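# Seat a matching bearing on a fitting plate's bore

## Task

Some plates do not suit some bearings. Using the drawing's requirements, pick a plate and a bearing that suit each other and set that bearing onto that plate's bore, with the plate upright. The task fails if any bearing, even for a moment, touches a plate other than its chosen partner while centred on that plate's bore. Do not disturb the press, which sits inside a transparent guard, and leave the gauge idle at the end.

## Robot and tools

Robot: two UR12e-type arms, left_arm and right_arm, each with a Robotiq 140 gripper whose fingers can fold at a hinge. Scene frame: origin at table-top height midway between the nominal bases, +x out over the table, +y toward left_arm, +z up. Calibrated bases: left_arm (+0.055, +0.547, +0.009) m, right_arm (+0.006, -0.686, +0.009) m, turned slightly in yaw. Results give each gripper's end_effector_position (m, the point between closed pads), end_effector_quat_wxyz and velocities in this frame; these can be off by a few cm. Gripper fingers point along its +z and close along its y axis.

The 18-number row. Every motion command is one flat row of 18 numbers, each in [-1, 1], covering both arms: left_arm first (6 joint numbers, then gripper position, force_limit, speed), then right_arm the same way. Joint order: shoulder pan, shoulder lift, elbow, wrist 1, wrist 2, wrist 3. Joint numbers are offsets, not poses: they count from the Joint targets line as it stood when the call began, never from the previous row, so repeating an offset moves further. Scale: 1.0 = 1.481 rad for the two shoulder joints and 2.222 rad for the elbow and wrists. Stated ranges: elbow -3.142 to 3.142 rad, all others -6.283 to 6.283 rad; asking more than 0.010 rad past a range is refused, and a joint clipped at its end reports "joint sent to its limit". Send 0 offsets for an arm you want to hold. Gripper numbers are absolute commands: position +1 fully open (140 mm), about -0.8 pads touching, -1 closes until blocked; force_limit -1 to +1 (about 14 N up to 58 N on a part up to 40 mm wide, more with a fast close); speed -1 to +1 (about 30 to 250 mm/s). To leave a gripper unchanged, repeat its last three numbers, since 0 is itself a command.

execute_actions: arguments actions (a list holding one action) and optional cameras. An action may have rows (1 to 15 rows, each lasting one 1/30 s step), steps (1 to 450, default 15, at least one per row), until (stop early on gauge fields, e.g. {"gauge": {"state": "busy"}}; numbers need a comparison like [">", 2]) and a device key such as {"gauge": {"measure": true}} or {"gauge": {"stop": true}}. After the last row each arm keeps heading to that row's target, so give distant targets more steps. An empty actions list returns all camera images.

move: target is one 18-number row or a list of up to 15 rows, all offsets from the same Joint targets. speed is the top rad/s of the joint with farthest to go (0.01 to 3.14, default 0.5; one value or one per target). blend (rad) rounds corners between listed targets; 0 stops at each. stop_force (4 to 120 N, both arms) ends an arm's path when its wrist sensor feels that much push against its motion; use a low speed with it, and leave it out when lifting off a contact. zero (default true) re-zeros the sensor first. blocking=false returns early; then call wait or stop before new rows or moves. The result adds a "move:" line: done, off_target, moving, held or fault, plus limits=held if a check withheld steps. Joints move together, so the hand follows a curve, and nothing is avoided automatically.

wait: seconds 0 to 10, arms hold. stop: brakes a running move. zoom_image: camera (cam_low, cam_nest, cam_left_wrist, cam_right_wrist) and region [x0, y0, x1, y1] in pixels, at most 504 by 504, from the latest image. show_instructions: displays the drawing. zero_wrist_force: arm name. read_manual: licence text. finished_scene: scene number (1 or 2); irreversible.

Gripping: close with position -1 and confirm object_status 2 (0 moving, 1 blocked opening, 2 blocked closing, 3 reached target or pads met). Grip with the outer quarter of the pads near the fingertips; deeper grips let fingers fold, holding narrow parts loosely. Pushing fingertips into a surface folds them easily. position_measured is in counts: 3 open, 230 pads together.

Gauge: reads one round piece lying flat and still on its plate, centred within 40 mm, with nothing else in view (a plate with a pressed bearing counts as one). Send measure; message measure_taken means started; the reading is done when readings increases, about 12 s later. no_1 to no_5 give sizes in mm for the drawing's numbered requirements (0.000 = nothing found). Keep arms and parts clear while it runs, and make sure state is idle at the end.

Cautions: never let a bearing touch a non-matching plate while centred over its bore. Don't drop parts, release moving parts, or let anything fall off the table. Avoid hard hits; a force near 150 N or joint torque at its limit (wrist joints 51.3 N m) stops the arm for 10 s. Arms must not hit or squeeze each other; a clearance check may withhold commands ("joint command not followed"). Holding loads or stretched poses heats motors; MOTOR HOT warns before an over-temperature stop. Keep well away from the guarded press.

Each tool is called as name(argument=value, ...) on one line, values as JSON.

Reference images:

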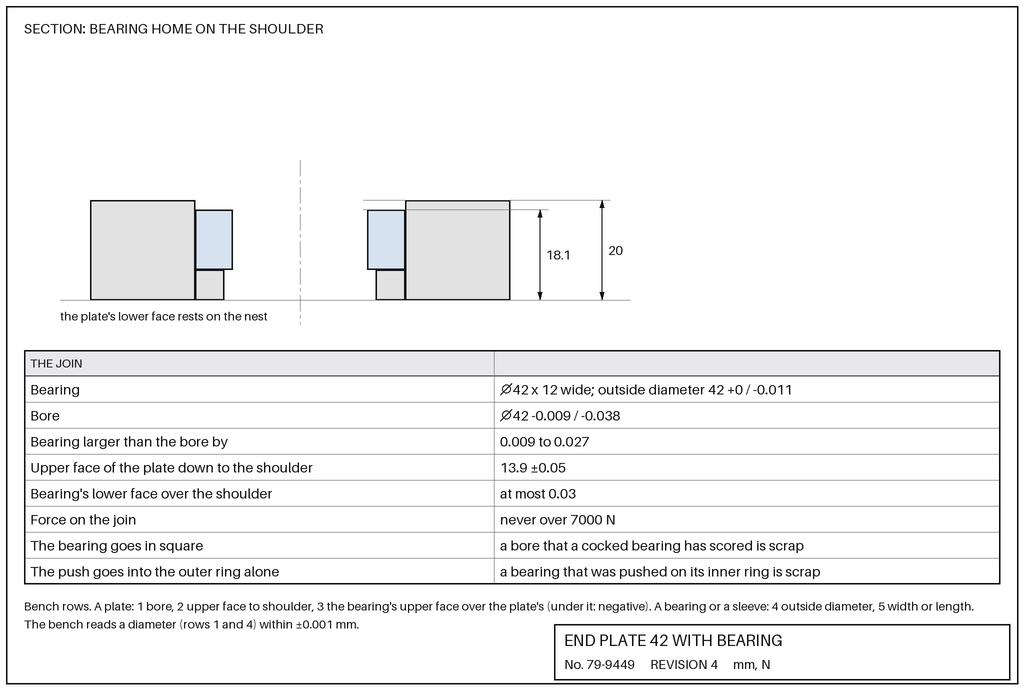

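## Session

execute_actions(actions=[])

Scene clock: 0.00 s.
left_arm: end_effector_position=(+0.4852, +0.5954, +0.3566) position_measured=3 object_status=3 end_effector_quat_wxyz=(-0.182, +0.750, +0.546, +0.325) | right_arm: end_effector_position=(+1.1291, -0.4232, +0.1184) position_measured=3 object_status=3 end_effector_quat_wxyz=(-0.101, +0.742, +0.308, +0.586)
Joint positions: left_arm=[-0.952 -2.182 2.247 -1.192 -0.928 0.78] | right_arm=[-0.083 -0.691 1.67 -3.75 -0.94 -3.59]
Joint velocities: within noise
Joint torques (N m): no reading
Wrist force (N): no reading
Wrist torque (N m): no reading
Wrist force, peak (N): no reading
Joint targets: left_arm=[-0.952 -2.182 2.247 -1.192 -0.928 0.780] | right_arm=[-0.083 -0.691 1.670 -3.750 -0.940 -3.590]
Tool commands: left_gripper/position=+1.0 left_gripper/force_limit=+1.0 left_gripper/speed=+1.0 right_gripper/position=+1.0 right_gripper/force_limit=+1.0 right_gripper/speed=+1.0
gauge: message=nothing_yet readings=0 no_1=0.000 no_2=0.000 no_3=0.000 no_4=0.000 no_5=0.000
camera_calibration:
cam_left_wrist: T_world_to_cam=[[0.942186, -0.327369, 0.0715221, -0.275455], [-0.27704, -0.881085, -0.383326, 0.792036], [0.188506, 0.34135, -0.92084, 0.212955], [0, 0, 0, 1]] pos_world=[0.438812, 0.534983, 0.519406]
cam_right_wrist: T_world_to_cam=[[0.575291, -0.790732, 0.209244, -1.00049], [-0.369091, -0.479247, -0.7963, 0.315515], [0.729939, 0.380875, -0.567559, -0.411602], [0, 0, 0, 1]] pos_world=[0.992472, -0.483141, 0.226983]

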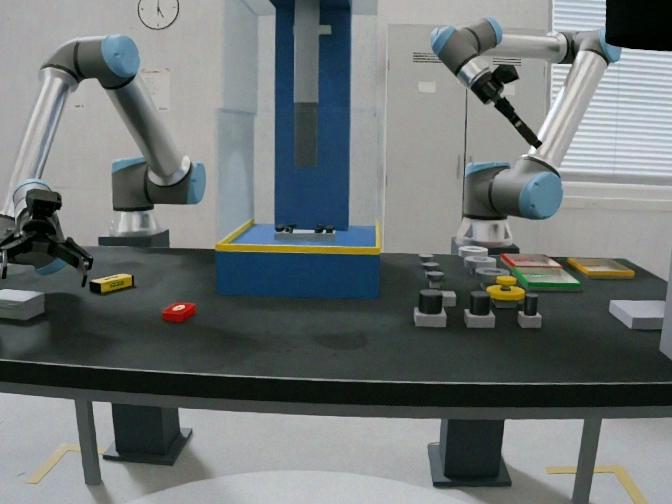

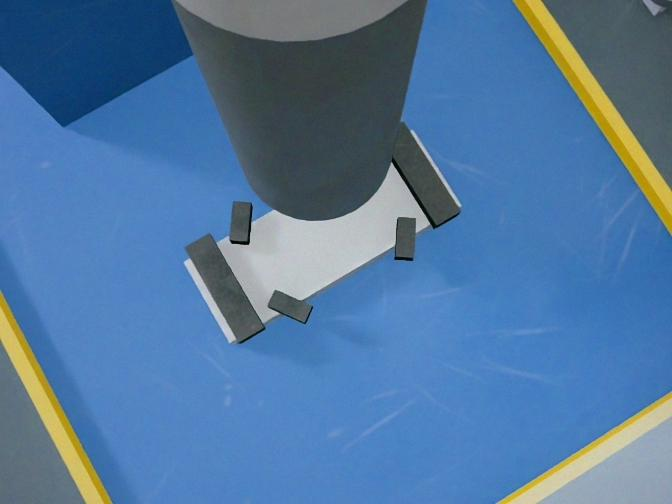

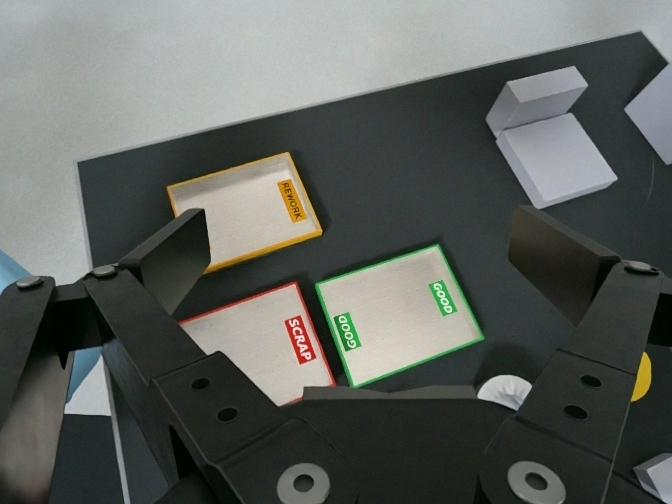

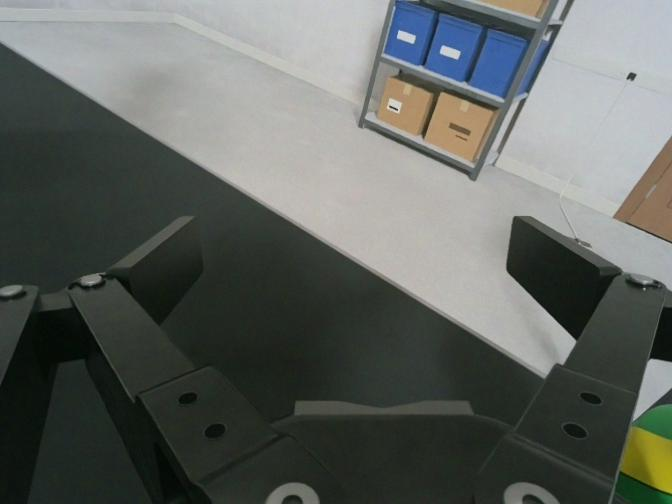

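move(target=[0.2397,0.1762,-0.1665,-0.1503,-0.2894,0.7934,0.64,0.2,-1,0,0,0,0,0,0,1,1,1], speed=0.9, cameras=["cam_left_wrist"])

zoom_image(camera="cam_left_wrist", region=[260, 0, 460, 320])

zoom_image(camera="cam_low", region=[410, 230, 560, 335])

Scene clock: 18.57 s.
left_arm: end_effector_position=(+0.5503, +0.4210, +0.4495) position_measured=48 object_status=3 end_effector_quat_wxyz=(+0.000, +1.000, +0.001, +0.000) | right_arm: end_effector_position=(+1.1291, -0.4232, +0.1184) position_measured=3 object_status=3 end_effector_quat_wxyz=(-0.101, +0.742, +0.308, +0.586)
Joint positions: left_arm=[-0.597 -1.921 1.877 -1.526 -1.571 2.543] | right_arm=[-0.083 -0.691 1.67 -3.75 -0.94 -3.59]
Joint torques (N m): left_arm=[16.06 -9.35 -53.62 -8.25 -3.62 3.48] | right_arm=[0.58 -95.89 -32.43 -4.25 0.41 -0.43]
Wrist force (N): left_arm=[0.0 0.2 -0.1] | right_arm=[-0.1 -0.2 -0.1]
Wrist torque (N m): left_arm=[-0.13 0.29 -0.30] | right_arm=[-0.05 0.02 0.00]
Wrist force, peak (N): left_arm=[1.0 0.7 -0.9] | right_arm=[0.3 -0.4 -0.1]
Joint targets: left_arm=[-0.597 -1.921 1.877 -1.526 -1.571 2.543] | right_arm=[-0.083 -0.691 1.670 -3.750 -0.940 -3.590]
gauge: message=nothing_yet readings=0 no_1=0.000 no_2=0.000 no_3=0.000 no_4=0.000 no_5=0.000
move: done
camera_calibration:
cam_left_wrist: T_world_to_cam=[[0.00113111, -0.99987, -0.0160552, 0.439762], [-0.934184, -0.00678487, 0.356726, 0.35299], [-0.356789, 0.0145951, -0.934071, 0.789214], [0, 0, 0, 1]] pos_world=[0.610844, 0.430582, 0.618322]
Images, in order (width x height): cam_left_wrist 672x504.

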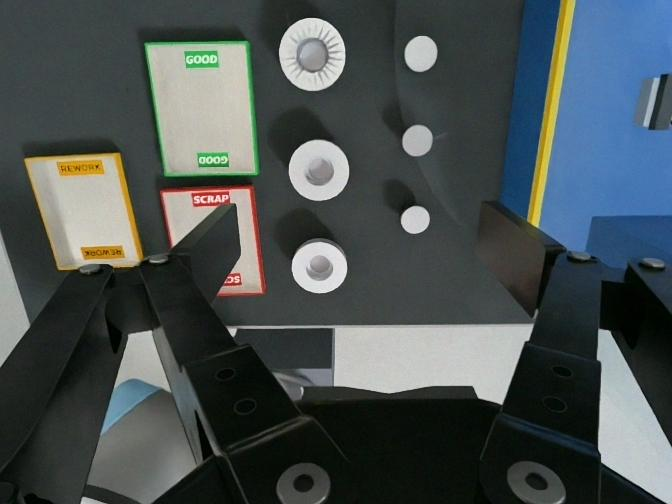

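Scaled by 1.575 from the camera's 672x504 image, which has a finer 960x720 frame.

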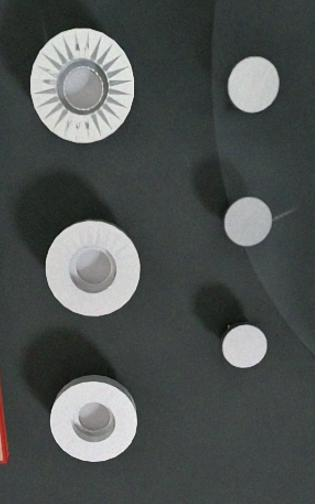

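This scene's latest camera images include none from cam_low. They are from: cam_left_wrist. cam_low's image comes with the result of a call that names it in "cameras".

move(target=[0.1195,0.2271,0.1376,-0.2893,0,-0.9797,0.64,0.2,-1,0,0,0,0,0,0,1,1,1], speed=1.0, cameras=["cam_left_wrist","cam_low"])

zoom_image(camera="cam_low", region=[410, 230, 560, 335])

Scene clock: 57.30 s.
left_arm: end_effector_position=(+0.6590, +0.4681, +0.1397) position_measured=48 object_status=3 end_effector_quat_wxyz=(+0.000, +0.383, +0.924, +0.000) | right_arm: end_effector_position=(+1.1291, -0.4232, +0.1184) position_measured=3 object_status=3 end_effector_quat_wxyz=(-0.101, +0.742, +0.308, +0.586)
Joint positions: left_arm=[-0.42 -1.585 2.183 -2.169 -1.571 0.366] | right_arm=[-0.083 -0.691 1.67 -3.75 -0.94 -3.59]
Joint torques (N m): left_arm=[16.91 -31.02 -33.48 -8.1 -2.3 -4.13] | right_arm=[2.4 -94.85 -33.76 -4.87 0.58 -0.47]
Wrist force (N): left_arm=[0.9 0.2 -0.5] | right_arm=[0.2 0.2 -0.1]
Wrist torque (N m): left_arm=[-0.14 0.16 -0.10] | right_arm=[0.04 -0.04 -0.01]
Wrist force, peak (N): left_arm=[0.6 1.7 -0.5] | right_arm=[-0.2 -0.2 -0.6]
Joint targets: left_arm=[-0.420 -1.584 2.183 -2.169 -1.571 0.366] | right_arm=[-0.083 -0.691 1.670 -3.750 -0.940 -3.590]
gauge: message=nothing_yet readings=0 no_1=0.000 no_2=0.000 no_3=0.000 no_4=0.000 no_5=0.000
move: done
camera_calibration:
cam_left_wrist: T_world_to_cam=[[0.708132, 0.705913, -0.0153478, -0.782644], [0.663606, -0.657952, 0.355986, -0.182759], [0.241197, -0.26227, -0.934365, 0.273634], [0, 0, 0, 1]] pos_world=[0.609496, 0.503998, 0.308722]
Images, in order (width x height): cam_low 672x504, cam_left_wrist 672x504.

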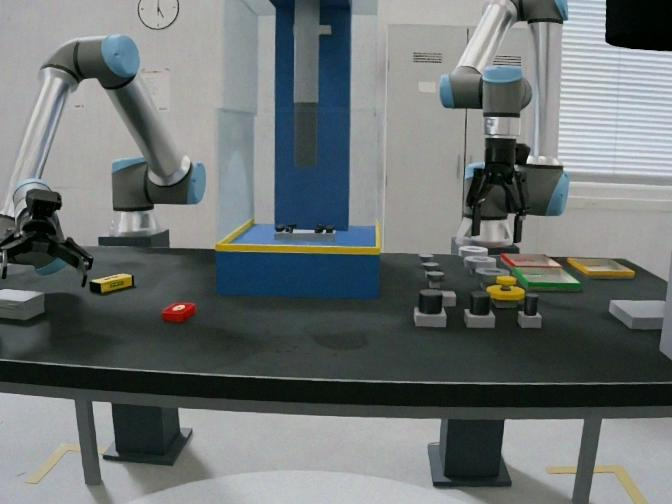

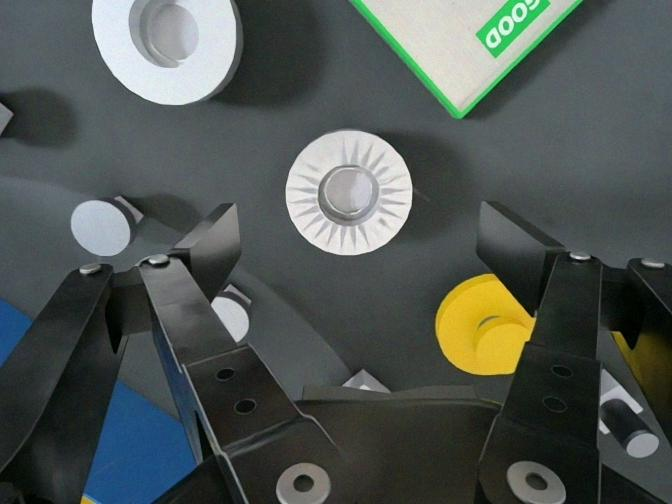

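Scaled by 3.360 from the camera's 672x504 image, which has a finer 960x720 frame.

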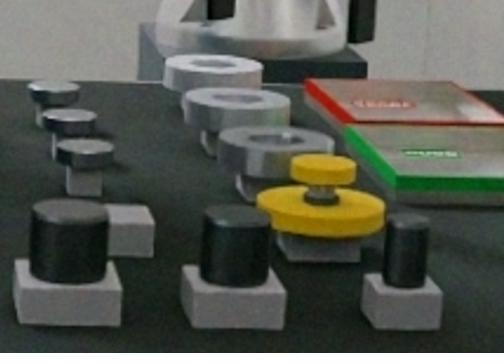

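move(target=[[-0.003,0.0799,0.0366,-0.09,0,0,0.64,0.2,-1,0,0,0,0,0,0,1,1,1],[-0.003,0.0799,0.0366,-0.09,0,0,-1,0.2,-1,0,0,0,0,0,0,1,1,1],[-0.003,0,0,0,0,0,-1,0.2,-1,0,0,0,0,0,0,1,1,1],[0.3077,0.3122,-0.2207,0.0122,0,0.5585,-1,0.2,-1,0,0,0,0,0,0,1,1,1]], speed=[0.13,0.1,0.2,0.5], cameras=["cam_left_wrist"])

Scene clock: 95.13 s.
left_arm: end_effector_position=(+0.9152, +0.7520, +0.0925) position_measured=105 object_status=2 end_effector_quat_wxyz=(+0.000, +0.707, +0.707, +0.000) | right_arm: end_effector_position=(+1.1291, -0.4232, +0.1184) position_measured=3 object_status=3 end_effector_quat_wxyz=(-0.101, +0.742, +0.308, +0.586)
Joint positions: left_arm=[0.036 -1.122 1.693 -2.142 -1.571 1.607] | right_arm=[-0.083 -0.691 1.67 -3.75 -0.94 -3.59]
Joint torques (N m): left_arm=[15.9 -74.99 -47.45 -3.15 2.68 3.69] | right_arm=[-1.21 -99.03 -33.99 -5.24 0.64 -0.53]
Wrist force (N): left_arm=[0.3 0.7 2.8] | right_arm=[-0.1 0.0 -0.2]
Wrist torque (N m): left_arm=[-0.10 0.35 -0.24] | right_arm=[0.00 0.02 -0.01]
Wrist force, peak (N): left_arm=[8.1 -4.8 -24.1] | right_arm=[-0.5 0.2 0.1]
Joint targets: left_arm=[0.036 -1.122 1.693 -2.142 -1.571 1.607] | right_arm=[-0.083 -0.691 1.670 -3.750 -0.940 -3.590]
gauge: message=nothing_yet readings=0 no_1=0.000 no_2=0.000 no_3=0.000 no_4=0.000 no_5=0.000
move: done
camera_calibration:
cam_left_wrist: T_world_to_cam=[[0.999891, -0.000924086, -0.0147378, -0.900722], [0.00438437, -0.934457, 0.35605, 0.66215], [-0.0141009, -0.356076, -0.934351, 0.546319], [0, 0, 0, 1]] pos_world=[0.905424, 0.812449, 0.261421]
Images, in order (width x height): cam_left_wrist 672x504.

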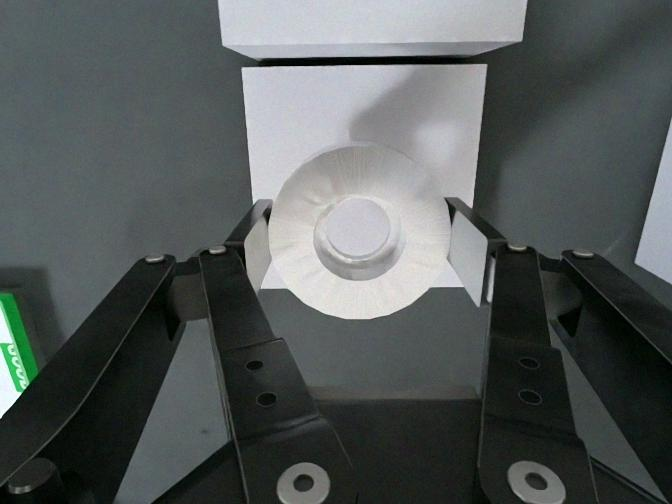

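move(target=[[0,0.02,0.0094,-0.0227,0,0,-1,0.2,-1,0,0,0,0,0,0,1,1,1],[0,0.0319,0.0142,-0.0355,0,0,-1,0.2,-1,0,0,0,0,0,0,1,1,1]], speed=[0.06,0.015], stop_force=8)

Scene clock: 118.93 s.
left_arm: end_effector_position=(+0.9153, +0.7521, +0.0526) position_measured=105 object_status=2 end_effector_quat_wxyz=(+0.000, +0.707, +0.707, +0.000) | right_arm: end_effector_position=(+1.1291, -0.4232, +0.1184) position_measured=3 object_status=3 end_effector_quat_wxyz=(-0.101, +0.742, +0.308, +0.586)
Joint positions: left_arm=[0.036 -1.085 1.718 -2.205 -1.571 1.607] | right_arm=[-0.083 -0.691 1.67 -3.75 -0.94 -3.59]
Joint torques (N m): left_arm=[15.27 -100.66 -44.86 -3.3 2.93 3.23] | right_arm=[-0.11 -96.31 -33.97 -5.67 0.76 0.31]
Wrist force (N): left_arm=[-0.4 -1.1 -1.3] | right_arm=[-0.1 0.0 0.0]
Wrist torque (N m): left_arm=[0.10 0.35 -0.31] | right_arm=[-0.01 0.02 -0.01]
Wrist force, peak (N): left_arm=[-1.9 -10.7 -23.7] | right_arm=[0.0 -0.5 -0.3]
Joint targets: left_arm=[0.036 -1.085 1.718 -2.205 -1.571 1.607] | right_arm=[-0.083 -0.691 1.670 -3.750 -0.940 -3.590]
gauge: message=nothing_yet readings=0 no_1=0.000 no_2=0.000 no_3=0.000 no_4=0.000 no_5=0.000
move: contact (left_arm); path passed 1 of 2 targets; left_arm: the wrist 1 is farthest, 0.016 rad from its target

move(target=[[0,0,0,0,0,0,0.64,0.2,-1,0,0,0,0,0,0,1,1,1],[0,-0.0247,-0.0114,0.0284,0,0,0.64,0.2,-1,0,0,0,0,0,0,1,1,1],[-0.4454,-0.3111,0.1727,0.0352,0,0.41,0.64,0.2,-1,0,0,0,0,0,0,1,1,1],[-0.4454,-0.3111,0.1727,0.0352,0,0.41,0.239,-0.5,-1,0,0,0,0,0,0,1,1,1]], speed=[0.1,0.1,0.6,0.2], cameras=["cam_left_wrist"])

execute_actions(actions=[{"gauge":{"measure":true},"steps":420,"until":{"gauge":{"readings":[">",0]}}}])

Scene clock: 142.90 s.
left_arm: end_effector_position=(+0.6605, +0.3258, +0.1597) position_measured=99 object_status=0 end_effector_quat_wxyz=(+0.000, +1.000, +0.000, +0.000) | right_arm: end_effector_position=(+1.1291, -0.4232, +0.1184) position_measured=3 object_status=3 end_effector_quat_wxyz=(-0.101, +0.742, +0.308, +0.586)
Joint positions: left_arm=[-0.624 -1.546 2.102 -2.127 -1.571 2.518] | right_arm=[-0.083 -0.691 1.67 -3.75 -0.94 -3.59]
Joint torques (N m): left_arm=[-15.14 -63.1 -34.83 -2.98 2.66 3.59] | right_arm=[1.11 -98.55 -35.76 -5.78 0.52 -0.5]
Wrist force (N): left_arm=[0.5 0.2 -0.6] | right_arm=[0.1 0.2 0.0]
Wrist torque (N m): left_arm=[-0.21 0.19 -0.26] | right_arm=[0.05 -0.03 -0.01]
Wrist force, peak (N): left_arm=[3.8 1.1 1.5] | right_arm=[-0.3 -0.3 0.3]
Joint targets: left_arm=[-0.624 -1.546 2.102 -2.127 -1.571 2.518] | right_arm=[-0.083 -0.691 1.670 -3.750 -0.940 -3.590]
gauge: message=nothing_yet readings=0 no_1=0.000 no_2=0.000 no_3=0.000 no_4=0.000 no_5=0.000
move: done
camera_calibration:
cam_left_wrist: T_world_to_cam=[[-0.00104016, -0.999873, -0.0158725, 0.341303], [-0.9343, -0.00468666, 0.356457, 0.558013], [-0.356486, 0.0152005, -0.934177, 0.558901], [0, 0, 0, 1]] pos_world=[0.720947, 0.335379, 0.328622]
Images, in order (width x height): cam_left_wrist 672x504.

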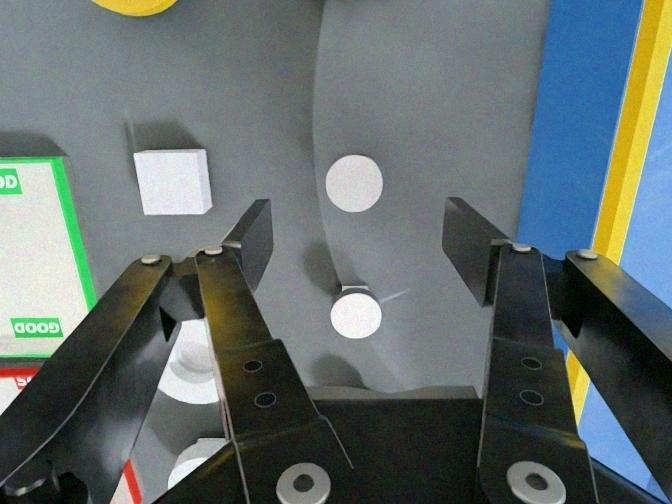

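Scene clock: 155.10 s.
left_arm: end_effector_position=(+0.6605, +0.3258, +0.1597) position_measured=99 object_status=3 end_effector_quat_wxyz=(+0.000, +1.000, +0.000, +0.000) | right_arm: end_effector_position=(+1.1291, -0.4232, +0.1184) position_measured=3 object_status=3 end_effector_quat_wxyz=(-0.101, +0.742, +0.308, +0.586)
Joint positions: left_arm=[-0.624 -1.546 2.102 -2.127 -1.571 2.518] | right_arm=[-0.083 -0.691 1.67 -3.75 -0.94 -3.59]
Joint torques (N m): left_arm=[-14.87 -63.31 -35.1 -3.27 2.79 3.57] | right_arm=[-0.22 -98.77 -36.23 -6.22 0.67 0.13]
Wrist force (N): left_arm=[0.6 0.2 -0.3] | right_arm=[0.2 0.0 0.0]
Wrist torque (N m): left_arm=[-0.20 0.16 -0.26] | right_arm=[0.01 -0.03 -0.01]
Wrist force, peak (N): left_arm=[1.1 0.5 -0.5] | right_arm=[0.5 0.2 0.0]
Joint targets: left_arm=[-0.624 -1.546 2.102 -2.127 -1.571 2.518] | right_arm=[-0.083 -0.691 1.670 -3.750 -0.940 -3.590]
Tool commands: left_gripper/position=+0.239 left_gripper/force_limit=-0.5 left_gripper/speed=-1.0 right_gripper/position=+1.0 right_gripper/force_limit=+1.0 right_gripper/speed=+1.0
gauge: message=measure_taken readings=1 no_1=41.953 no_2=13.900 no_3=0.000 no_4=0.000 no_5=0.000

move(target=[[0.4454,0.2866,-0.1842,-0.0067,0,-0.41,0.64,0.2,-1,0,0,0,0,0,0,1,1,1],[0.4456,0.3113,-0.1728,-0.0351,0,-0.41,0.64,0.2,-1,0,0,0,0,0,0,1,1,1],[0.4456,0.3113,-0.1728,-0.0351,0,-0.41,-1,0.2,-1,0,0,0,0,0,0,1,1,1],[0.4454,0.2866,-0.1842,-0.0067,0,-0.41,-1,0.2,-1,0,0,0,0,0,0,1,1,1],[0.1347,-0.0263,0.0365,-0.0189,0,-0.9685,-1,0.2,-1,0,0,0,0,0,0,1,1,1]], speed=[0.6,0.08,0.1,0.12,0.55], cameras=["cam_left_wrist"])

Scene clock: 189.40 s.
left_arm: end_effector_position=(+0.6586, +0.4655, +0.1397) position_measured=105 object_status=2 end_effector_quat_wxyz=(+0.000, +0.385, +0.923, +0.000) | right_arm: end_effector_position=(+1.1291, -0.4232, +0.1184) position_measured=3 object_status=3 end_effector_quat_wxyz=(-0.101, +0.742, +0.308, +0.586)
Joint positions: left_arm=[-0.424 -1.584 2.183 -2.169 -1.571 0.366] | right_arm=[-0.083 -0.691 1.67 -3.75 -0.94 -3.59]
Joint torques (N m): left_arm=[-15.24 -59.87 -34.92 -8.4 2.27 -4.12] | right_arm=[0 -97.83 -36.72 -6.07 0.75 -0.4]
Wrist force (N): left_arm=[1.2 -0.1 1.8] | right_arm=[0.1 -0.1 0.0]
Wrist torque (N m): left_arm=[-0.21 0.10 -0.09] | right_arm=[-0.03 -0.01 -0.01]
Wrist force, peak (N): left_arm=[-0.9 -7.8 -17.3] | right_arm=[0.1 0.4 0.4]
Joint targets: left_arm=[-0.424 -1.585 2.183 -2.169 -1.571 0.366] | right_arm=[-0.083 -0.691 1.670 -3.750 -0.940 -3.590]
gauge: message=measure_taken readings=1 no_1=41.953 no_2=13.900 no_3=0.000 no_4=0.000 no_5=0.000
move: done
camera_calibration:
cam_left_wrist: T_world_to_cam=[[0.711139, 0.702881, -0.0154713, -0.781086], [0.660936, -0.660876, 0.355537, -0.180932], [0.239676, -0.263062, -0.934534, 0.274338], [0, 0, 0, 1]] pos_world=[0.609293, 0.501605, 0.308622]
Images, in order (width x height): cam_left_wrist 672x504.

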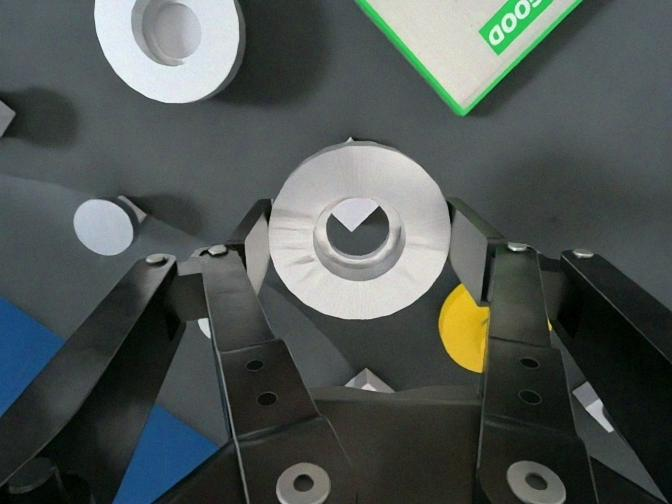

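move(target=[[0,0.0722,0.0339,-0.082,0,0,-1,0.2,-1,0,0,0,0,0,0,1,1,1],[0,0.0865,0.0386,-0.0962,0,0,-1,0.2,-1,0,0,0,0,0,0,1,1,1]], speed=[0.12,0.02], stop_force=9)

Scene clock: 204.33 s.
left_arm: end_effector_position=(+0.6578, +0.4658, +0.0494) position_measured=105 object_status=2 end_effector_quat_wxyz=(+0.000, +0.385, +0.923, +0.000) | right_arm: end_effector_position=(+1.1291, -0.4232, +0.1184) position_measured=3 object_status=3 end_effector_quat_wxyz=(-0.101, +0.742, +0.308, +0.586)
Joint positions: left_arm=[-0.424 -1.466 2.264 -2.367 -1.571 0.366] | right_arm=[-0.083 -0.691 1.67 -3.75 -0.94 -3.59]
Joint torques (N m): left_arm=[-13.66 -63.67 -38.08 -3.47 1.96 -3.97] | right_arm=[-2.09 -98.73 -36.23 -6.21 0.4 -0.4]
Wrist force (N): left_arm=[0.2 0.3 -1.4] | right_arm=[0.4 -0.1 0.0]
Wrist torque (N m): left_arm=[-0.29 0.21 -0.09] | right_arm=[-0.02 -0.08 -0.01]
Wrist force, peak (N): left_arm=[8.4 -3.5 -30.1] | right_arm=[0.2 -0.5 0.2]
Joint targets: left_arm=[-0.424 -1.466 2.264 -2.367 -1.571 0.366] | right_arm=[-0.083 -0.691 1.670 -3.750 -0.940 -3.590]
gauge: message=measure_taken readings=1 no_1=41.953 no_2=13.900 no_3=0.000 no_4=0.000 no_5=0.000
move: contact (left_arm); path passed 1 of 2 targets; left_arm: the wrist 1 is farthest, 0.015 rad from its target

move(target=[[0,0,0,0,0,0,0.64,0.2,-1,0,0,0,0,0,0,1,1,1],[0,-0.0804,-0.0365,0.0891,0,0,0.64,0.2,-1,0,0,0,0,0,0,1,1,1],[-0.0998,-0.2697,0.0652,0.1138,0,-0.0686,0.64,0.2,-1,0,0,0,0,0,0,1,1,1]], speed=[0.1,0.15,0.4], cameras=["cam_left_wrist"])

Scene clock: 232.33 s.
left_arm: end_effector_position=(+0.5122, +0.4598, +0.1403) position_measured=48 object_status=3 end_effector_quat_wxyz=(+0.001, +0.383, +0.924, +0.000) | right_arm: end_effector_position=(+1.1291, -0.4232, +0.1184) position_measured=3 object_status=3 end_effector_quat_wxyz=(-0.101, +0.742, +0.308, +0.586)
Joint positions: left_arm=[-0.572 -1.866 2.408 -2.115 -1.571 0.214] | right_arm=[-0.083 -0.691 1.67 -3.75 -0.94 -3.59]
Joint torques (N m): left_arm=[-16.17 -35 -35.23 -2.87 1.9 -4.29] | right_arm=[-2.42 -96.52 -37.8 -6.18 0.72 -0.34]
Wrist force (N): left_arm=[0.7 0.1 -0.8] | right_arm=[0.0 0.0 0.1]
Wrist torque (N m): left_arm=[-0.18 0.21 -0.10] | right_arm=[0.01 0.02 -0.01]
Wrist force, peak (N): left_arm=[2.5 -1.5 -0.8] | right_arm=[0.6 0.1 0.0]
Joint targets: left_arm=[-0.572 -1.866 2.409 -2.114 -1.571 0.214] | right_arm=[-0.083 -0.691 1.670 -3.750 -0.940 -3.590]
gauge: message=measure_taken readings=1 no_1=41.953 no_2=13.900 no_3=0.000 no_4=0.000 no_5=0.000
move: done
camera_calibration:
cam_left_wrist: T_world_to_cam=[[0.707855, 0.706198, -0.0150494, -0.67286], [0.663503, -0.65745, 0.357105, -0.0912975], [0.242292, -0.262764, -0.933943, 0.306918], [0, 0, 0, 1]] pos_world=[0.4625, 0.495795, 0.30912]
Images, in order (width x height): cam_left_wrist 672x504.

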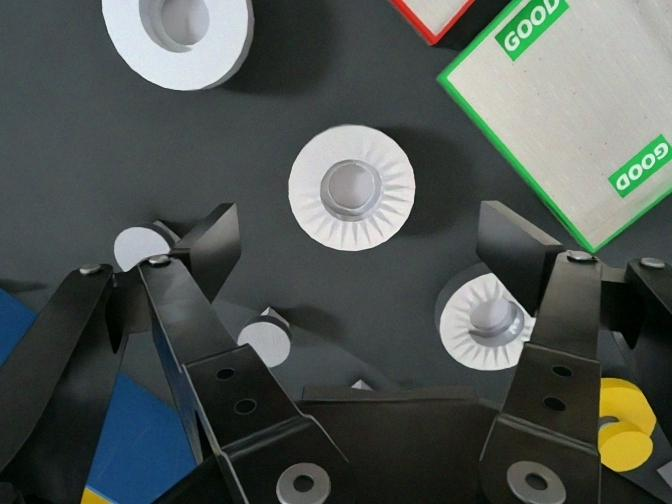

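move(target=[[-0.0051,0.0953,0.0471,-0.1105,0,0,0.64,0.2,-1,0,0,0,0,0,0,1,1,1],[-0.0051,0.0953,0.0471,-0.1105,0,0,-1,0.2,-1,0,0,0,0,0,0,1,1,1],[-0.0051,-0.0033,0.0014,0.0009,0,0,-1,0.2,-1,0,0,0,0,0,0,1,1,1],[0.4103,0.5026,-0.3224,-0.0126,0,0.6269,-1,0.2,-1,0,0,0,0,0,0,1,1,1]], speed=[0.15,0.1,0.2,0.6], cameras=["cam_left_wrist"])

Scene clock: 270.50 s.
left_arm: end_effector_position=(+0.9156, +0.7518, +0.0923) position_measured=105 object_status=2 end_effector_quat_wxyz=(+0.000, +0.707, +0.707, +0.000) | right_arm: end_effector_position=(+1.1291, -0.4232, +0.1184) position_measured=3 object_status=3 end_effector_quat_wxyz=(-0.101, +0.742, +0.308, +0.586)
Joint positions: left_arm=[0.035 -1.122 1.692 -2.142 -1.571 1.607] | right_arm=[-0.083 -0.691 1.67 -3.75 -0.94 -3.59]
Joint torques (N m): left_arm=[16.19 -77.07 -47.96 -8.63 1.53 3.81] | right_arm=[-1.02 -96.03 -37.92 -6.13 1.04 -0.48]
Wrist force (N): left_arm=[0.3 0.7 2.8] | right_arm=[-0.1 -0.3 0.3]
Wrist torque (N m): left_arm=[-0.08 0.34 -0.25] | right_arm=[-0.06 0.01 -0.01]
Wrist force, peak (N): left_arm=[8.6 -4.0 -27.4] | right_arm=[0.5 -0.3 0.3]
Joint targets: left_arm=[0.036 -1.121 1.692 -2.142 -1.571 1.607] | right_arm=[-0.083 -0.691 1.670 -3.750 -0.940 -3.590]
gauge: message=measure_taken readings=1 no_1=41.953 no_2=13.900 no_3=0.000 no_4=0.000 no_5=0.000
move: done
camera_calibration:
cam_left_wrist: T_world_to_cam=[[0.999894, -0.000853178, -0.0145509, -0.901235], [0.00438277, -0.93449, 0.355964, 0.662083], [-0.0139014, -0.355989, -0.934387, 0.545825], [0, 0, 0, 1]] pos_world=[0.905825, 0.812249, 0.261221]
Images, in order (width x height): cam_left_wrist 672x504.

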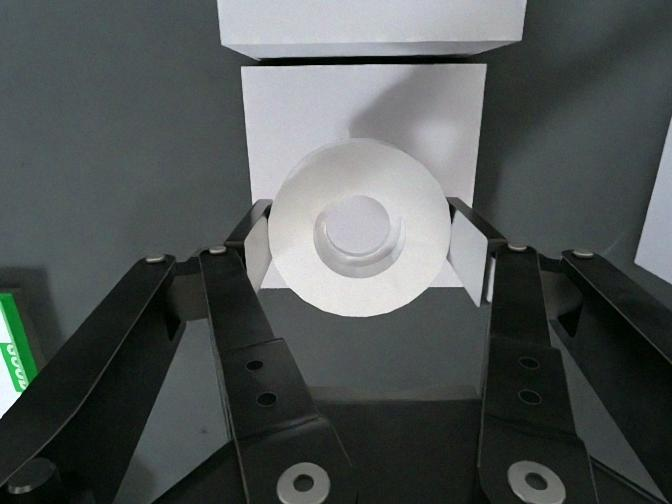

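move(target=[[0,0.02,0.0094,-0.0227,0,0,-1,0.2,-1,0,0,0,0,0,0,1,1,1],[0,0.0319,0.0142,-0.0355,0,0,-1,0.2,-1,0,0,0,0,0,0,1,1,1]], speed=[0.06,0.012], stop_force=8)

move(target=[[0,0,0,0,0,0,0.64,0.2,-1,0,0,0,0,0,0,1,1,1],[0,-0.0247,-0.0114,0.0284,0,0,0.64,0.2,-1,0,0,0,0,0,0,1,1,1],[-0.4454,-0.3111,0.1727,0.0352,0,0.41,0.64,0.2,-1,0,0,0,0,0,0,1,1,1]], speed=[0.1,0.1,0.6])

execute_actions(actions=[{"gauge":{"measure":true},"steps":420,"until":{"gauge":{"readings":[">",1]}}}])

Scene clock: 285.37 s.
left_arm: end_effector_position=(+0.9157, +0.7518, +0.0526) position_measured=105 object_status=2 end_effector_quat_wxyz=(+0.000, +0.707, +0.707, +0.000) | right_arm: end_effector_position=(+1.1291, -0.4232, +0.1184) position_measured=3 object_status=3 end_effector_quat_wxyz=(-0.101, +0.742, +0.308, +0.586)
Joint positions: left_arm=[0.036 -1.084 1.718 -2.205 -1.571 1.607] | right_arm=[-0.083 -0.691 1.67 -3.75 -0.94 -3.59]
Joint torques (N m): left_arm=[13.42 -97 -44.19 -3.84 1.48 3.67] | right_arm=[-0.66 -98.64 -39.07 -6.04 0.68 -0.17]
Wrist force (N): left_arm=[-0.5 -2.8 -6.3] | right_arm=[0.0 0.0 0.3]
Wrist torque (N m): left_arm=[0.40 0.30 -0.29] | right_arm=[-0.01 -0.01 -0.01]
Wrist force, peak (N): left_arm=[-1.3 -9.7 -21.6] | right_arm=[0.3 0.0 0.4]
Joint targets: left_arm=[0.036 -1.084 1.718 -2.205 -1.571 1.607] | right_arm=[-0.083 -0.691 1.670 -3.750 -0.940 -3.590]
gauge: message=measure_taken readings=1 no_1=41.953 no_2=13.900 no_3=0.000 no_4=0.000 no_5=0.000
move: contact (left_arm); path passed 1 of 2 targets; left_arm: the wrist 1 is farthest, 0.016 rad from its target

Scene clock: 289.97 s.
left_arm: end_effector_position=(+0.6607, +0.3255, +0.1598) position_measured=48 object_status=3 end_effector_quat_wxyz=(+0.000, +1.000, +0.000, +0.000) | right_arm: end_effector_position=(+1.1291, -0.4232, +0.1184) position_measured=3 object_status=3 end_effector_quat_wxyz=(-0.101, +0.742, +0.308, +0.586)
Joint positions: left_arm=[-0.624 -1.545 2.101 -2.127 -1.571 2.518] | right_arm=[-0.083 -0.691 1.67 -3.75 -0.94 -3.59]
Joint torques (N m): left_arm=[-15.37 -62.94 -34.29 -2.95 1.49 3.55] | right_arm=[-0.75 -97.31 -38.94 -5.94 0.59 -0.13]
Wrist force (N): left_arm=[0.5 0.3 -0.5] | right_arm=[0.2 -0.2 0.0]
Wrist torque (N m): left_arm=[-0.17 0.18 -0.26] | right_arm=[-0.04 -0.03 -0.01]
Wrist force, peak (N): left_arm=[-0.4 -3.4 -7.2] | right_arm=[0.4 -0.1 0.4]
Joint targets: left_arm=[-0.624 -1.545 2.101 -2.127 -1.571 2.518] | right_arm=[-0.083 -0.691 1.670 -3.750 -0.940 -3.590]
gauge: message=measure_taken readings=1 no_1=41.953 no_2=13.900 no_3=0.000 no_4=0.000 no_5=0.000
move: done

Scene clock: 302.17 s.
left_arm: end_effector_position=(+0.6607, +0.3254, +0.1598) position_measured=48 object_status=3 end_effector_quat_wxyz=(+0.000, +1.000, +0.000, +0.000) | right_arm: end_effector_position=(+1.1291, -0.4232, +0.1184) position_measured=3 object_status=3 end_effector_quat_wxyz=(-0.101, +0.742, +0.308, +0.586)
Joint positions: left_arm=[-0.624 -1.545 2.101 -2.127 -1.571 2.518] | right_arm=[-0.083 -0.691 1.67 -3.75 -0.94 -3.59]
Joint torques (N m): left_arm=[-13.38 -62.76 -34.64 -3.23 1.41 3.61] | right_arm=[-0.81 -97.99 -39.8 -5.98 0.76 -0.44]
Wrist force (N): left_arm=[0.7 0.4 -0.5] | right_arm=[-0.1 0.1 0.1]
Wrist torque (N m): left_arm=[-0.16 0.15 -0.26] | right_arm=[0.02 0.03 -0.01]
Wrist force, peak (N): left_arm=[1.0 0.3 -0.6] | right_arm=[0.1 -0.5 0.1]
Joint targets: left_arm=[-0.624 -1.545 2.101 -2.127 -1.571 2.518] | right_arm=[-0.083 -0.691 1.670 -3.750 -0.940 -3.590]
Tool commands: left_gripper/position=+0.64 left_gripper/force_limit=+0.2 left_gripper/speed=-1.0 right_gripper/position=+1.0 right_gripper/force_limit=+1.0 right_gripper/speed=+1.0
gauge: message=measure_taken readings=2 no_1=41.985 no_2=13.899 no_3=0.000 no_4=0.000 no_5=0.000

move(target=[[0.4454,0.2859,-0.1838,-0.0067,0,-0.41,0.64,0.2,-1,0,0,0,0,0,0,1,1,1],[0.4454,0.3113,-0.1724,-0.0351,0,-0.41,0.64,0.2,-1,0,0,0,0,0,0,1,1,1],[0.4454,0.3113,-0.1724,-0.0351,0,-0.41,-1,0.2,-1,0,0,0,0,0,0,1,1,1],[0.4454,0.2859,-0.1838,-0.0067,0,-0.41,-1,0.2,-1,0,0,0,0,0,0,1,1,1],[0.3019,0.2127,-0.1086,-0.0331,0,-0.5059,-1,0.2,-1,0,0,0,0,0,0,1,1,1]], speed=[0.6,0.08,0.1,0.12,0.4], cameras=["cam_left_wrist"])

Scene clock: 353.53 s.
left_arm: end_effector_position=(+0.8598, +0.5801, +0.0899) position_measured=105 object_status=2 end_effector_quat_wxyz=(+0.000, +0.707, +0.707, +0.000) | right_arm: end_effector_position=(+1.1291, -0.4232, +0.1184) position_measured=3 object_status=3 end_effector_quat_wxyz=(-0.101, +0.742, +0.308, +0.586)
Joint positions: left_arm=[-0.177 -1.23 1.86 -2.2 -1.571 1.394] | right_arm=[-0.083 -0.691 1.67 -3.75 -0.94 -3.59]
Joint torques (N m): left_arm=[-13.53 -92.35 -34.44 -8.36 1.23 -4.17] | right_arm=[-0.27 -97.97 -40.62 -6.08 0.19 -0.29]
Wrist force (N): left_arm=[0.7 0.2 2.4] | right_arm=[0.1 0.2 0.1]
Wrist torque (N m): left_arm=[-0.16 0.17 -0.06] | right_arm=[0.03 -0.03 -0.01]
Wrist force, peak (N): left_arm=[-0.9 -4.8 -17.6] | right_arm=[0.3 -0.5 -0.2]
Joint targets: left_arm=[-0.177 -1.230 1.860 -2.200 -1.571 1.394] | right_arm=[-0.083 -0.691 1.670 -3.750 -0.940 -3.590]
gauge: message=measure_taken readings=2 no_1=41.985 no_2=13.899 no_3=0.000 no_4=0.000 no_5=0.000
move: done
camera_calibration:
cam_left_wrist: T_world_to_cam=[[0.999875, -0.000364239, -0.0158046, -0.84579], [0.00528587, -0.934491, 0.355947, 0.501966], [-0.0148989, -0.355986, -0.934372, 0.48253], [0, 0, 0, 1]] pos_world=[0.85022, 0.640548, 0.258822]
Images, in order (width x height): cam_left_wrist 672x504.

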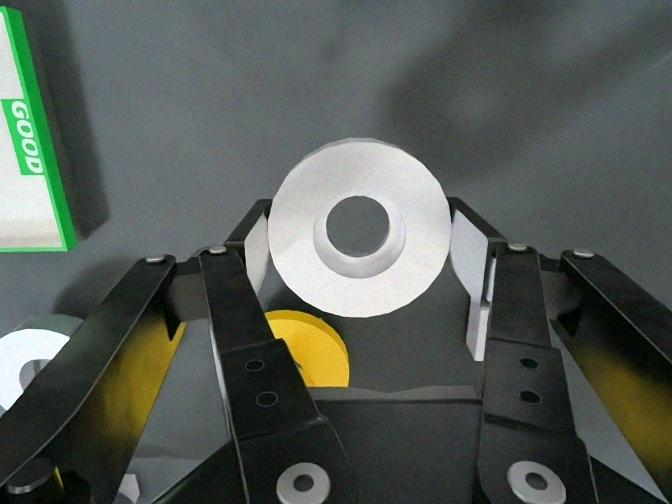

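move(target=[[0,0.039,0.0155,-0.0415,0,0,-1,0.2,-1,0,0,0,0,0,0,1,1,1],[0,0.0531,0.0199,-0.0553,0,0,-1,0.2,-1,0,0,0,0,0,0,1,1,1]], speed=[0.1,0.014], stop_force=8)

Scene clock: 364.40 s.
left_arm: end_effector_position=(+0.8598, +0.5799, +0.0269) position_measured=105 object_status=2 end_effector_quat_wxyz=(+0.000, +0.707, +0.707, +0.000) | right_arm: end_effector_position=(+1.1291, -0.4232, +0.1184) position_measured=3 object_status=3 end_effector_quat_wxyz=(-0.101, +0.742, +0.308, +0.586)
Joint positions: left_arm=[-0.177 -1.162 1.899 -2.308 -1.571 1.394] | right_arm=[-0.083 -0.691 1.67 -3.75 -0.94 -3.59]
Joint torques (N m): left_arm=[-12.44 -83.88 -34.37 -0.63 1.2 -4.18] | right_arm=[-0.62 -96.87 -40.99 -6.12 0.69 0.07]
Wrist force (N): left_arm=[0.7 3.9 -9.5] | right_arm=[0.5 0.0 0.3]
Wrist torque (N m): left_arm=[0.06 0.19 -0.06] | right_arm=[-0.01 -0.12 -0.01]
Wrist force, peak (N): left_arm=[2.2 -6.8 -29.6] | right_arm=[0.4 0.1 0.5]
Joint targets: left_arm=[-0.177 -1.162 1.899 -2.308 -1.571 1.394] | right_arm=[-0.083 -0.691 1.670 -3.750 -0.940 -3.590]
gauge: message=measure_taken readings=2 no_1=41.985 no_2=13.899 no_3=0.000 no_4=0.000 no_5=0.000
move: contact (left_arm); path passed 1 of 2 targets; left_arm: the wrist 1 is farthest, 0.015 rad from its target

move(target=[[0,0,0,0,0,0,0.43,-0.7,-1,0,0,0,0,0,0,1,1,1],[0,-0.0459,-0.0176,0.0486,0,0,0.43,-0.7,-1,0,0,0,0,0,0,1,1,1],[0,-0.0459,-0.0176,0.0486,0,0.707,0.43,-0.7,-1,0,0,0,0,0,0,1,1,1]], speed=[0.1,0.1,0.7], cameras=["cam_left_wrist"])

Scene clock: 386.37 s.
left_arm: end_effector_position=(+0.8594, +0.5800, +0.0895) position_measured=75 object_status=3 end_effector_quat_wxyz=(+0.000, +1.000, +0.000, -0.001) | right_arm: end_effector_position=(+1.1291, -0.4232, +0.1184) position_measured=3 object_status=3 end_effector_quat_wxyz=(-0.101, +0.742, +0.308, +0.586)
Joint positions: left_arm=[-0.177 -1.23 1.86 -2.2 -1.571 2.964] | right_arm=[-0.083 -0.691 1.67 -3.75 -0.94 -3.59]
Joint torques (N m): left_arm=[-13.35 -90.52 -44.76 -3.12 1.33 3.72] | right_arm=[-0.22 -97.83 -41.3 -5.84 0.76 -0.28]
Wrist force (N): left_arm=[0.6 0.1 0.1] | right_arm=[0.2 0.0 0.2]
Wrist torque (N m): left_arm=[-0.17 0.20 -0.21] | right_arm=[0.00 -0.04 -0.01]
Wrist force, peak (N): left_arm=[0.9 3.1 -9.7] | right_arm=[0.4 -0.2 0.3]
Joint targets: left_arm=[-0.177 -1.230 1.860 -2.200 -1.571 2.965] | right_arm=[-0.083 -0.691 1.670 -3.750 -0.940 -3.590]
gauge: message=measure_taken readings=2 no_1=41.985 no_2=13.899 no_3=0.000 no_4=0.000 no_5=0.000
move: done
camera_calibration:
cam_left_wrist: T_world_to_cam=[[-0.000387376, -0.999875, -0.0158038, 0.593945], [-0.933961, -0.00528611, 0.357336, 0.770187], [-0.357375, 0.0148985, -0.933842, 0.561283], [0, 0, 0, 1]] pos_world=[0.920144, 0.58958, 0.258321]
Images, in order (width x height): cam_left_wrist 672x504.

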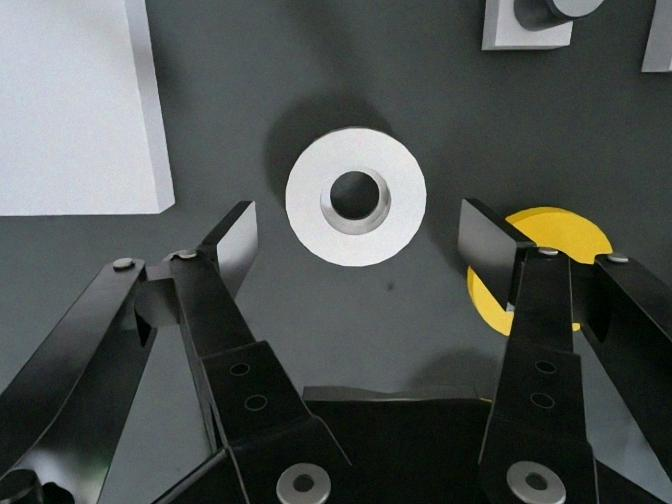

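move(target=[[0,-0.0429,-0.0259,0.0541,0,0,0.43,-0.7,-1,0,0,0,0,0,0,1,1,1],[-0.3043,-0.2142,0.1094,0.0331,0,-0.203,0.239,-0.5,-1,0,0,0,0,0,0,1,1,1],[-0.3043,-0.1307,0.1504,-0.0637,0,-0.203,0.239,-0.5,-1,0,0,0,0,0,0,1,1,1],[-0.3043,-0.1307,0.1504,-0.0637,0,-0.203,-1,-0.5,-1,0,0,0,0,0,0,1,1,1],[-0.3043,-0.2142,0.1094,0.0331,0,-0.203,-1,-0.5,-1,0,0,0,0,0,0,1,1,1]], speed=[0.3,0.6,0.2,0.1,0.3], cameras=["cam_left_wrist"])

Scene clock: 433.60 s.
left_arm: end_effector_position=(+0.6588, +0.3241, +0.1597) position_measured=168 object_status=2 end_effector_quat_wxyz=(+0.000, +1.000, +0.000, +0.000) | right_arm: end_effector_position=(+1.1291, -0.4232, +0.1184) position_measured=3 object_status=3 end_effector_quat_wxyz=(-0.101, +0.742, +0.308, +0.586)
Joint positions: left_arm=[-0.628 -1.547 2.103 -2.126 -1.571 2.514] | right_arm=[-0.083 -0.691 1.67 -3.75 -0.94 -3.59]
Joint torques (N m): left_arm=[-11.53 -63.46 -48.18 -2.88 1.89 -4.18] | right_arm=[-0.94 -98.24 -42.93 -6.22 0.66 -0.3]
Wrist force (N): left_arm=[0.6 0.1 0.1] | right_arm=[0.0 0.0 0.2]
Wrist torque (N m): left_arm=[-0.21 0.17 -0.11] | right_arm=[0.01 0.00 -0.01]
Wrist force, peak (N): left_arm=[-2.6 -2.0 -13.3] | right_arm=[0.5 0.1 0.4]
Joint targets: left_arm=[-0.628 -1.547 2.103 -2.126 -1.571 2.514] | right_arm=[-0.083 -0.691 1.670 -3.750 -0.940 -3.590]
gauge: message=measure_taken readings=2 no_1=41.985 no_2=13.899 no_3=0.000 no_4=0.000 no_5=0.000
move: done
camera_calibration:
cam_left_wrist: T_world_to_cam=[[-0.000223171, -0.999872, -0.0159681, 0.339046], [-0.934266, -0.00548538, 0.356534, 0.556726], [-0.356576, 0.014998, -0.934146, 0.558478], [0, 0, 0, 1]] pos_world=[0.719346, 0.33368, 0.328622]
Images, in order (width x height): cam_left_wrist 672x504.

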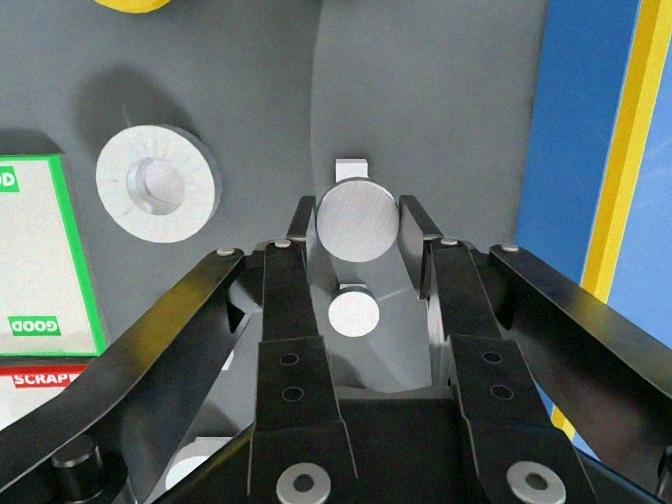

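move(target=[0.4481,0.2872,-0.1847,-0.0072,0,-0.4082,-1,-0.5,-1,0,0,0,0,0,0,1,1,1], speed=0.5)

move(target=[[0,0.0161,0.0078,-0.0186,0,0,-1,-0.5,-1,0,0,0,0,0,0,1,1,1],[0,0.0265,0.0121,-0.0297,0,0,-1,-0.5,-1,0,0,0,0,0,0,1,1,1]], speed=[0.04,0.01], stop_force=6)

Scene clock: 449.93 s.
left_arm: end_effector_position=(+0.9150, +0.7521, +0.0922) position_measured=168 object_status=2 end_effector_quat_wxyz=(+0.000, +0.707, +0.707, +0.000) | right_arm: end_effector_position=(+1.1291, -0.4232, +0.1184) position_measured=3 object_status=3 end_effector_quat_wxyz=(-0.101, +0.742, +0.308, +0.586)
Joint positions: left_arm=[0.036 -1.122 1.693 -2.142 -1.571 1.607] | right_arm=[-0.083 -0.691 1.67 -3.75 -0.94 -3.59]
Joint torques (N m): left_arm=[15.82 -75.32 -47.41 -8.33 1.95 -4.31] | right_arm=[0.25 -96.63 -43.59 -6.04 0.52 -0.13]
Wrist force (N): left_arm=[0.5 0.9 1.2] | right_arm=[0.1 -0.1 0.1]
Wrist torque (N m): left_arm=[-0.04 0.29 -0.10] | right_arm=[-0.03 -0.03 -0.01]
Wrist force, peak (N): left_arm=[3.7 1.2 1.8] | right_arm=[0.4 -0.1 0.4]
Joint targets: left_arm=[0.036 -1.122 1.693 -2.142 -1.571 1.607] | right_arm=[-0.083 -0.691 1.670 -3.750 -0.940 -3.590]
gauge: message=measure_taken readings=2 no_1=41.985 no_2=13.899 no_3=0.000 no_4=0.000 no_5=0.000
move: done

Scene clock: 453.17 s.
left_arm: end_effector_position=(+0.9150, +0.7522, +0.0601) position_measured=168 object_status=2 end_effector_quat_wxyz=(+0.000, +0.707, +0.707, +0.000) | right_arm: end_effector_position=(+1.1291, -0.4232, +0.1184) position_measured=3 object_status=3 end_effector_quat_wxyz=(-0.101, +0.742, +0.308, +0.586)
Joint positions: left_arm=[0.036 -1.092 1.714 -2.193 -1.571 1.607] | right_arm=[-0.083 -0.691 1.67 -3.75 -0.94 -3.59]
Joint torques (N m): left_arm=[14.68 -97.3 -42.58 -2.25 2.08 -4.28] | right_arm=[1.53 -97.11 -43.55 -6.13 0.6 -0.3]
Wrist force (N): left_arm=[0.2 1.4 -3.6] | right_arm=[0.0 0.1 -0.1]
Wrist torque (N m): left_arm=[0.05 0.33 -0.13] | right_arm=[0.02 -0.02 -0.01]
Wrist force, peak (N): left_arm=[-0.5 -5.6 -16.0] | right_arm=[0.3 0.3 0.4]
Joint targets: left_arm=[0.036 -1.092 1.714 -2.193 -1.571 1.607] | right_arm=[-0.083 -0.691 1.670 -3.750 -0.940 -3.590]
gauge: message=measure_taken readings=2 no_1=41.985 no_2=13.899 no_3=0.000 no_4=0.000 no_5=0.000
move: contact (left_arm); path passed 1 of 2 targets; left_arm: the wrist 1 is farthest, 0.015 rad from its target

Release, retreat with q6 near 3.178, measure.

move(target=[[0,0,0,0,0,0,0.239,-0.5,-1,0,0,0,0,0,0,1,1,1],[0,-0.02,-0.0095,0.023,0,0,0.239,-0.5,-1,0,0,0,0,0,0,1,1,1],[-0.4513,-0.3072,0.1755,0.0302,0,0.707,0.239,-0.5,-1,0,0,0,0,0,0,1,1,1]], speed=[0.1,0.12,0.6])

execute_actions(actions=[{"gauge":{"measure":true},"steps":420,"until":{"gauge":{"readings":[">",2]}}}])

Scene clock: 467.37 s.
left_arm: end_effector_position=(+0.6574, +0.3215, +0.1595) position_measured=99 object_status=3 end_effector_quat_wxyz=(+0.000, +0.945, -0.328, -0.001) | right_arm: end_effector_position=(+1.1291, -0.4232, +0.1184) position_measured=3 object_status=3 end_effector_quat_wxyz=(-0.101, +0.742, +0.308, +0.586)
Joint positions: left_arm=[-0.632 -1.547 2.104 -2.126 -1.571 3.177] | right_arm=[-0.083 -0.691 1.67 -3.75 -0.94 -3.59]
Joint torques (N m): left_arm=[-14.79 -62.57 -34.69 -3.15 2.14 3.52] | right_arm=[-0.63 -98.46 -43.63 -6.15 0.75 -0.06]
Wrist force (N): left_arm=[0.5 0.5 0.0] | right_arm=[0.2 0.1 0.2]
Wrist torque (N m): left_arm=[-0.12 0.25 -0.25] | right_arm=[0.02 -0.04 -0.01]
Wrist force, peak (N): left_arm=[0.2 0.8 -4.5] | right_arm=[0.2 -0.2 0.5]
Joint targets: left_arm=[-0.632 -1.547 2.104 -2.126 -1.571 3.178] | right_arm=[-0.083 -0.691 1.670 -3.750 -0.940 -3.590]
gauge: message=measure_taken readings=2 no_1=41.985 no_2=13.899 no_3=0.000 no_4=0.000 no_5=0.000
move: done

Scene clock: 479.57 s.
left_arm: end_effector_position=(+0.6573, +0.3215, +0.1595) position_measured=99 object_status=3 end_effector_quat_wxyz=(+0.000, +0.945, -0.328, -0.001) | right_arm: end_effector_position=(+1.1291, -0.4232, +0.1184) position_measured=3 object_status=3 end_effector_quat_wxyz=(-0.101, +0.742, +0.308, +0.586)
Joint positions: left_arm=[-0.632 -1.547 2.104 -2.126 -1.571 3.178] | right_arm=[-0.083 -0.691 1.67 -3.75 -0.94 -3.59]
Joint torques (N m): left_arm=[-15.1 -63.25 -35.36 -3.04 2.2 3.53] | right_arm=[-0.36 -95.58 -43.94 -6.11 0.5 -0.11]
Wrist force (N): left_arm=[0.9 0.7 0.1] | right_arm=[-0.1 0.2 0.5]
Wrist torque (N m): left_arm=[-0.06 0.17 -0.24] | right_arm=[0.04 0.02 -0.01]
Wrist force, peak (N): left_arm=[1.2 0.6 -0.3] | right_arm=[0.8 0.0 0.3]
Joint targets: left_arm=[-0.632 -1.547 2.104 -2.126 -1.571 3.178] | right_arm=[-0.083 -0.691 1.670 -3.750 -0.940 -3.590]
Tool commands: left_gripper/position=+0.239 left_gripper/force_limit=-0.5 left_gripper/speed=-1.0 right_gripper/position=+1.0 right_gripper/force_limit=+1.0 right_gripper/speed=+1.0
gauge: message=measure_taken readings=3 no_1=0.000 no_2=0.000 no_3=0.000 no_4=41.998 no_5=12.000

move(target=[[0.4509,0.2872,-0.1851,-0.0072,0,0,0.239,-0.5,-1,0,0,0,0,0,0,1,1,1],[0.4511,0.3072,-0.1755,-0.0302,0,0,0.239,-0.5,-1,0,0,0,0,0,0,1,1,1],[0.4511,0.3072,-0.1755,-0.0302,0,0,-1,-0.5,-1,0,0,0,0,0,0,1,1,1],[0.4509,0.2872,-0.1851,-0.0072,0,0,-1,-0.5,-1,0,0,0,0,0,0,1,1,1],[0.3063,0.1945,-0.1203,-0.0102,0,-0.8036,-1,-0.5,-1,0,0,0,0,0,0,1,1,1]], speed=[0.6,0.08,0.1,0.12,0.6], cameras=["cam_left_wrist"])

zoom_image(camera="cam_left_wrist", region=[250, 110, 470, 330])

Scene clock: 514.67 s.
left_arm: end_effector_position=(+0.8603, +0.5785, +0.1203) position_measured=168 object_status=2 end_effector_quat_wxyz=(+0.000, +0.707, +0.707, +0.000) | right_arm: end_effector_position=(+1.1291, -0.4232, +0.1184) position_measured=3 object_status=3 end_effector_quat_wxyz=(-0.101, +0.742, +0.308, +0.586)
Joint positions: left_arm=[-0.179 -1.259 1.836 -2.148 -1.571 1.392] | right_arm=[-0.083 -0.691 1.67 -3.75 -0.94 -3.59]
Joint torques (N m): left_arm=[-15.35 -89.92 -34.52 -8.3 2.29 -4.19] | right_arm=[-0.06 -97.99 -43.9 -5.99 0.45 -0.09]
Wrist force (N): left_arm=[1.0 0.4 0.7] | right_arm=[0.2 0.1 0.3]
Wrist torque (N m): left_arm=[-0.12 0.09 0.00] | right_arm=[0.01 -0.05 -0.01]
Wrist force, peak (N): left_arm=[-2.7 1.4 -9.4] | right_arm=[0.5 0.0 0.4]
Joint targets: left_arm=[-0.179 -1.259 1.837 -2.148 -1.571 1.392] | right_arm=[-0.083 -0.691 1.670 -3.750 -0.940 -3.590]
gauge: message=measure_taken readings=3 no_1=0.000 no_2=0.000 no_3=0.000 no_4=41.998 no_5=12.000
move: done
camera_calibration:
cam_left_wrist: T_world_to_cam=[[0.999886, -0.000527196, -0.0151017, -0.845721], [0.00488476, -0.934457, 0.356043, 0.48994], [-0.0142996, -0.356076, -0.934348, 0.509909], [0, 0, 0, 1]] pos_world=[0.850523, 0.638948, 0.289221]
Images, in order (width x height): cam_left_wrist 672x504.

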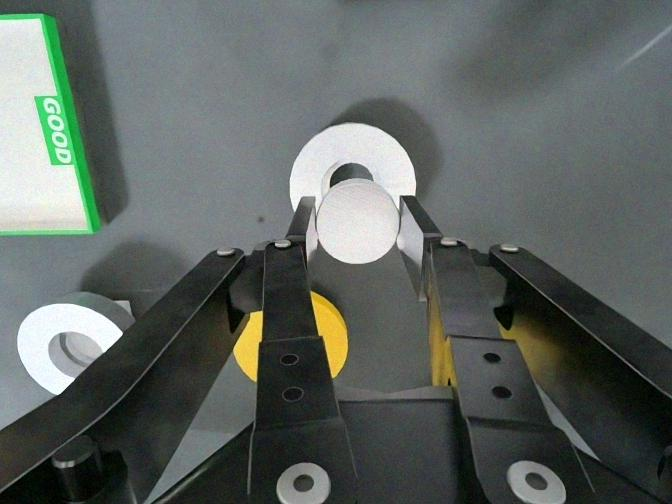

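Scaled by 2.291 from the camera's 672x504 image, which has a finer 960x720 frame.

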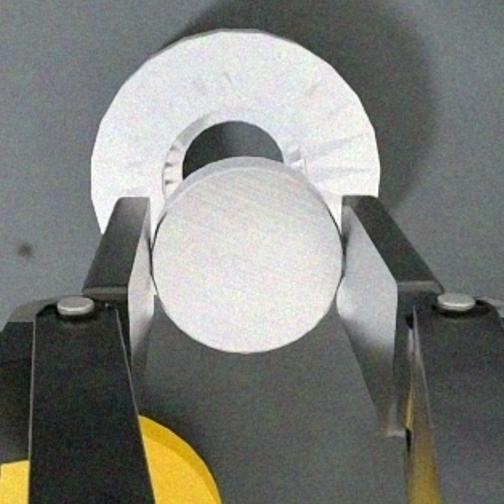

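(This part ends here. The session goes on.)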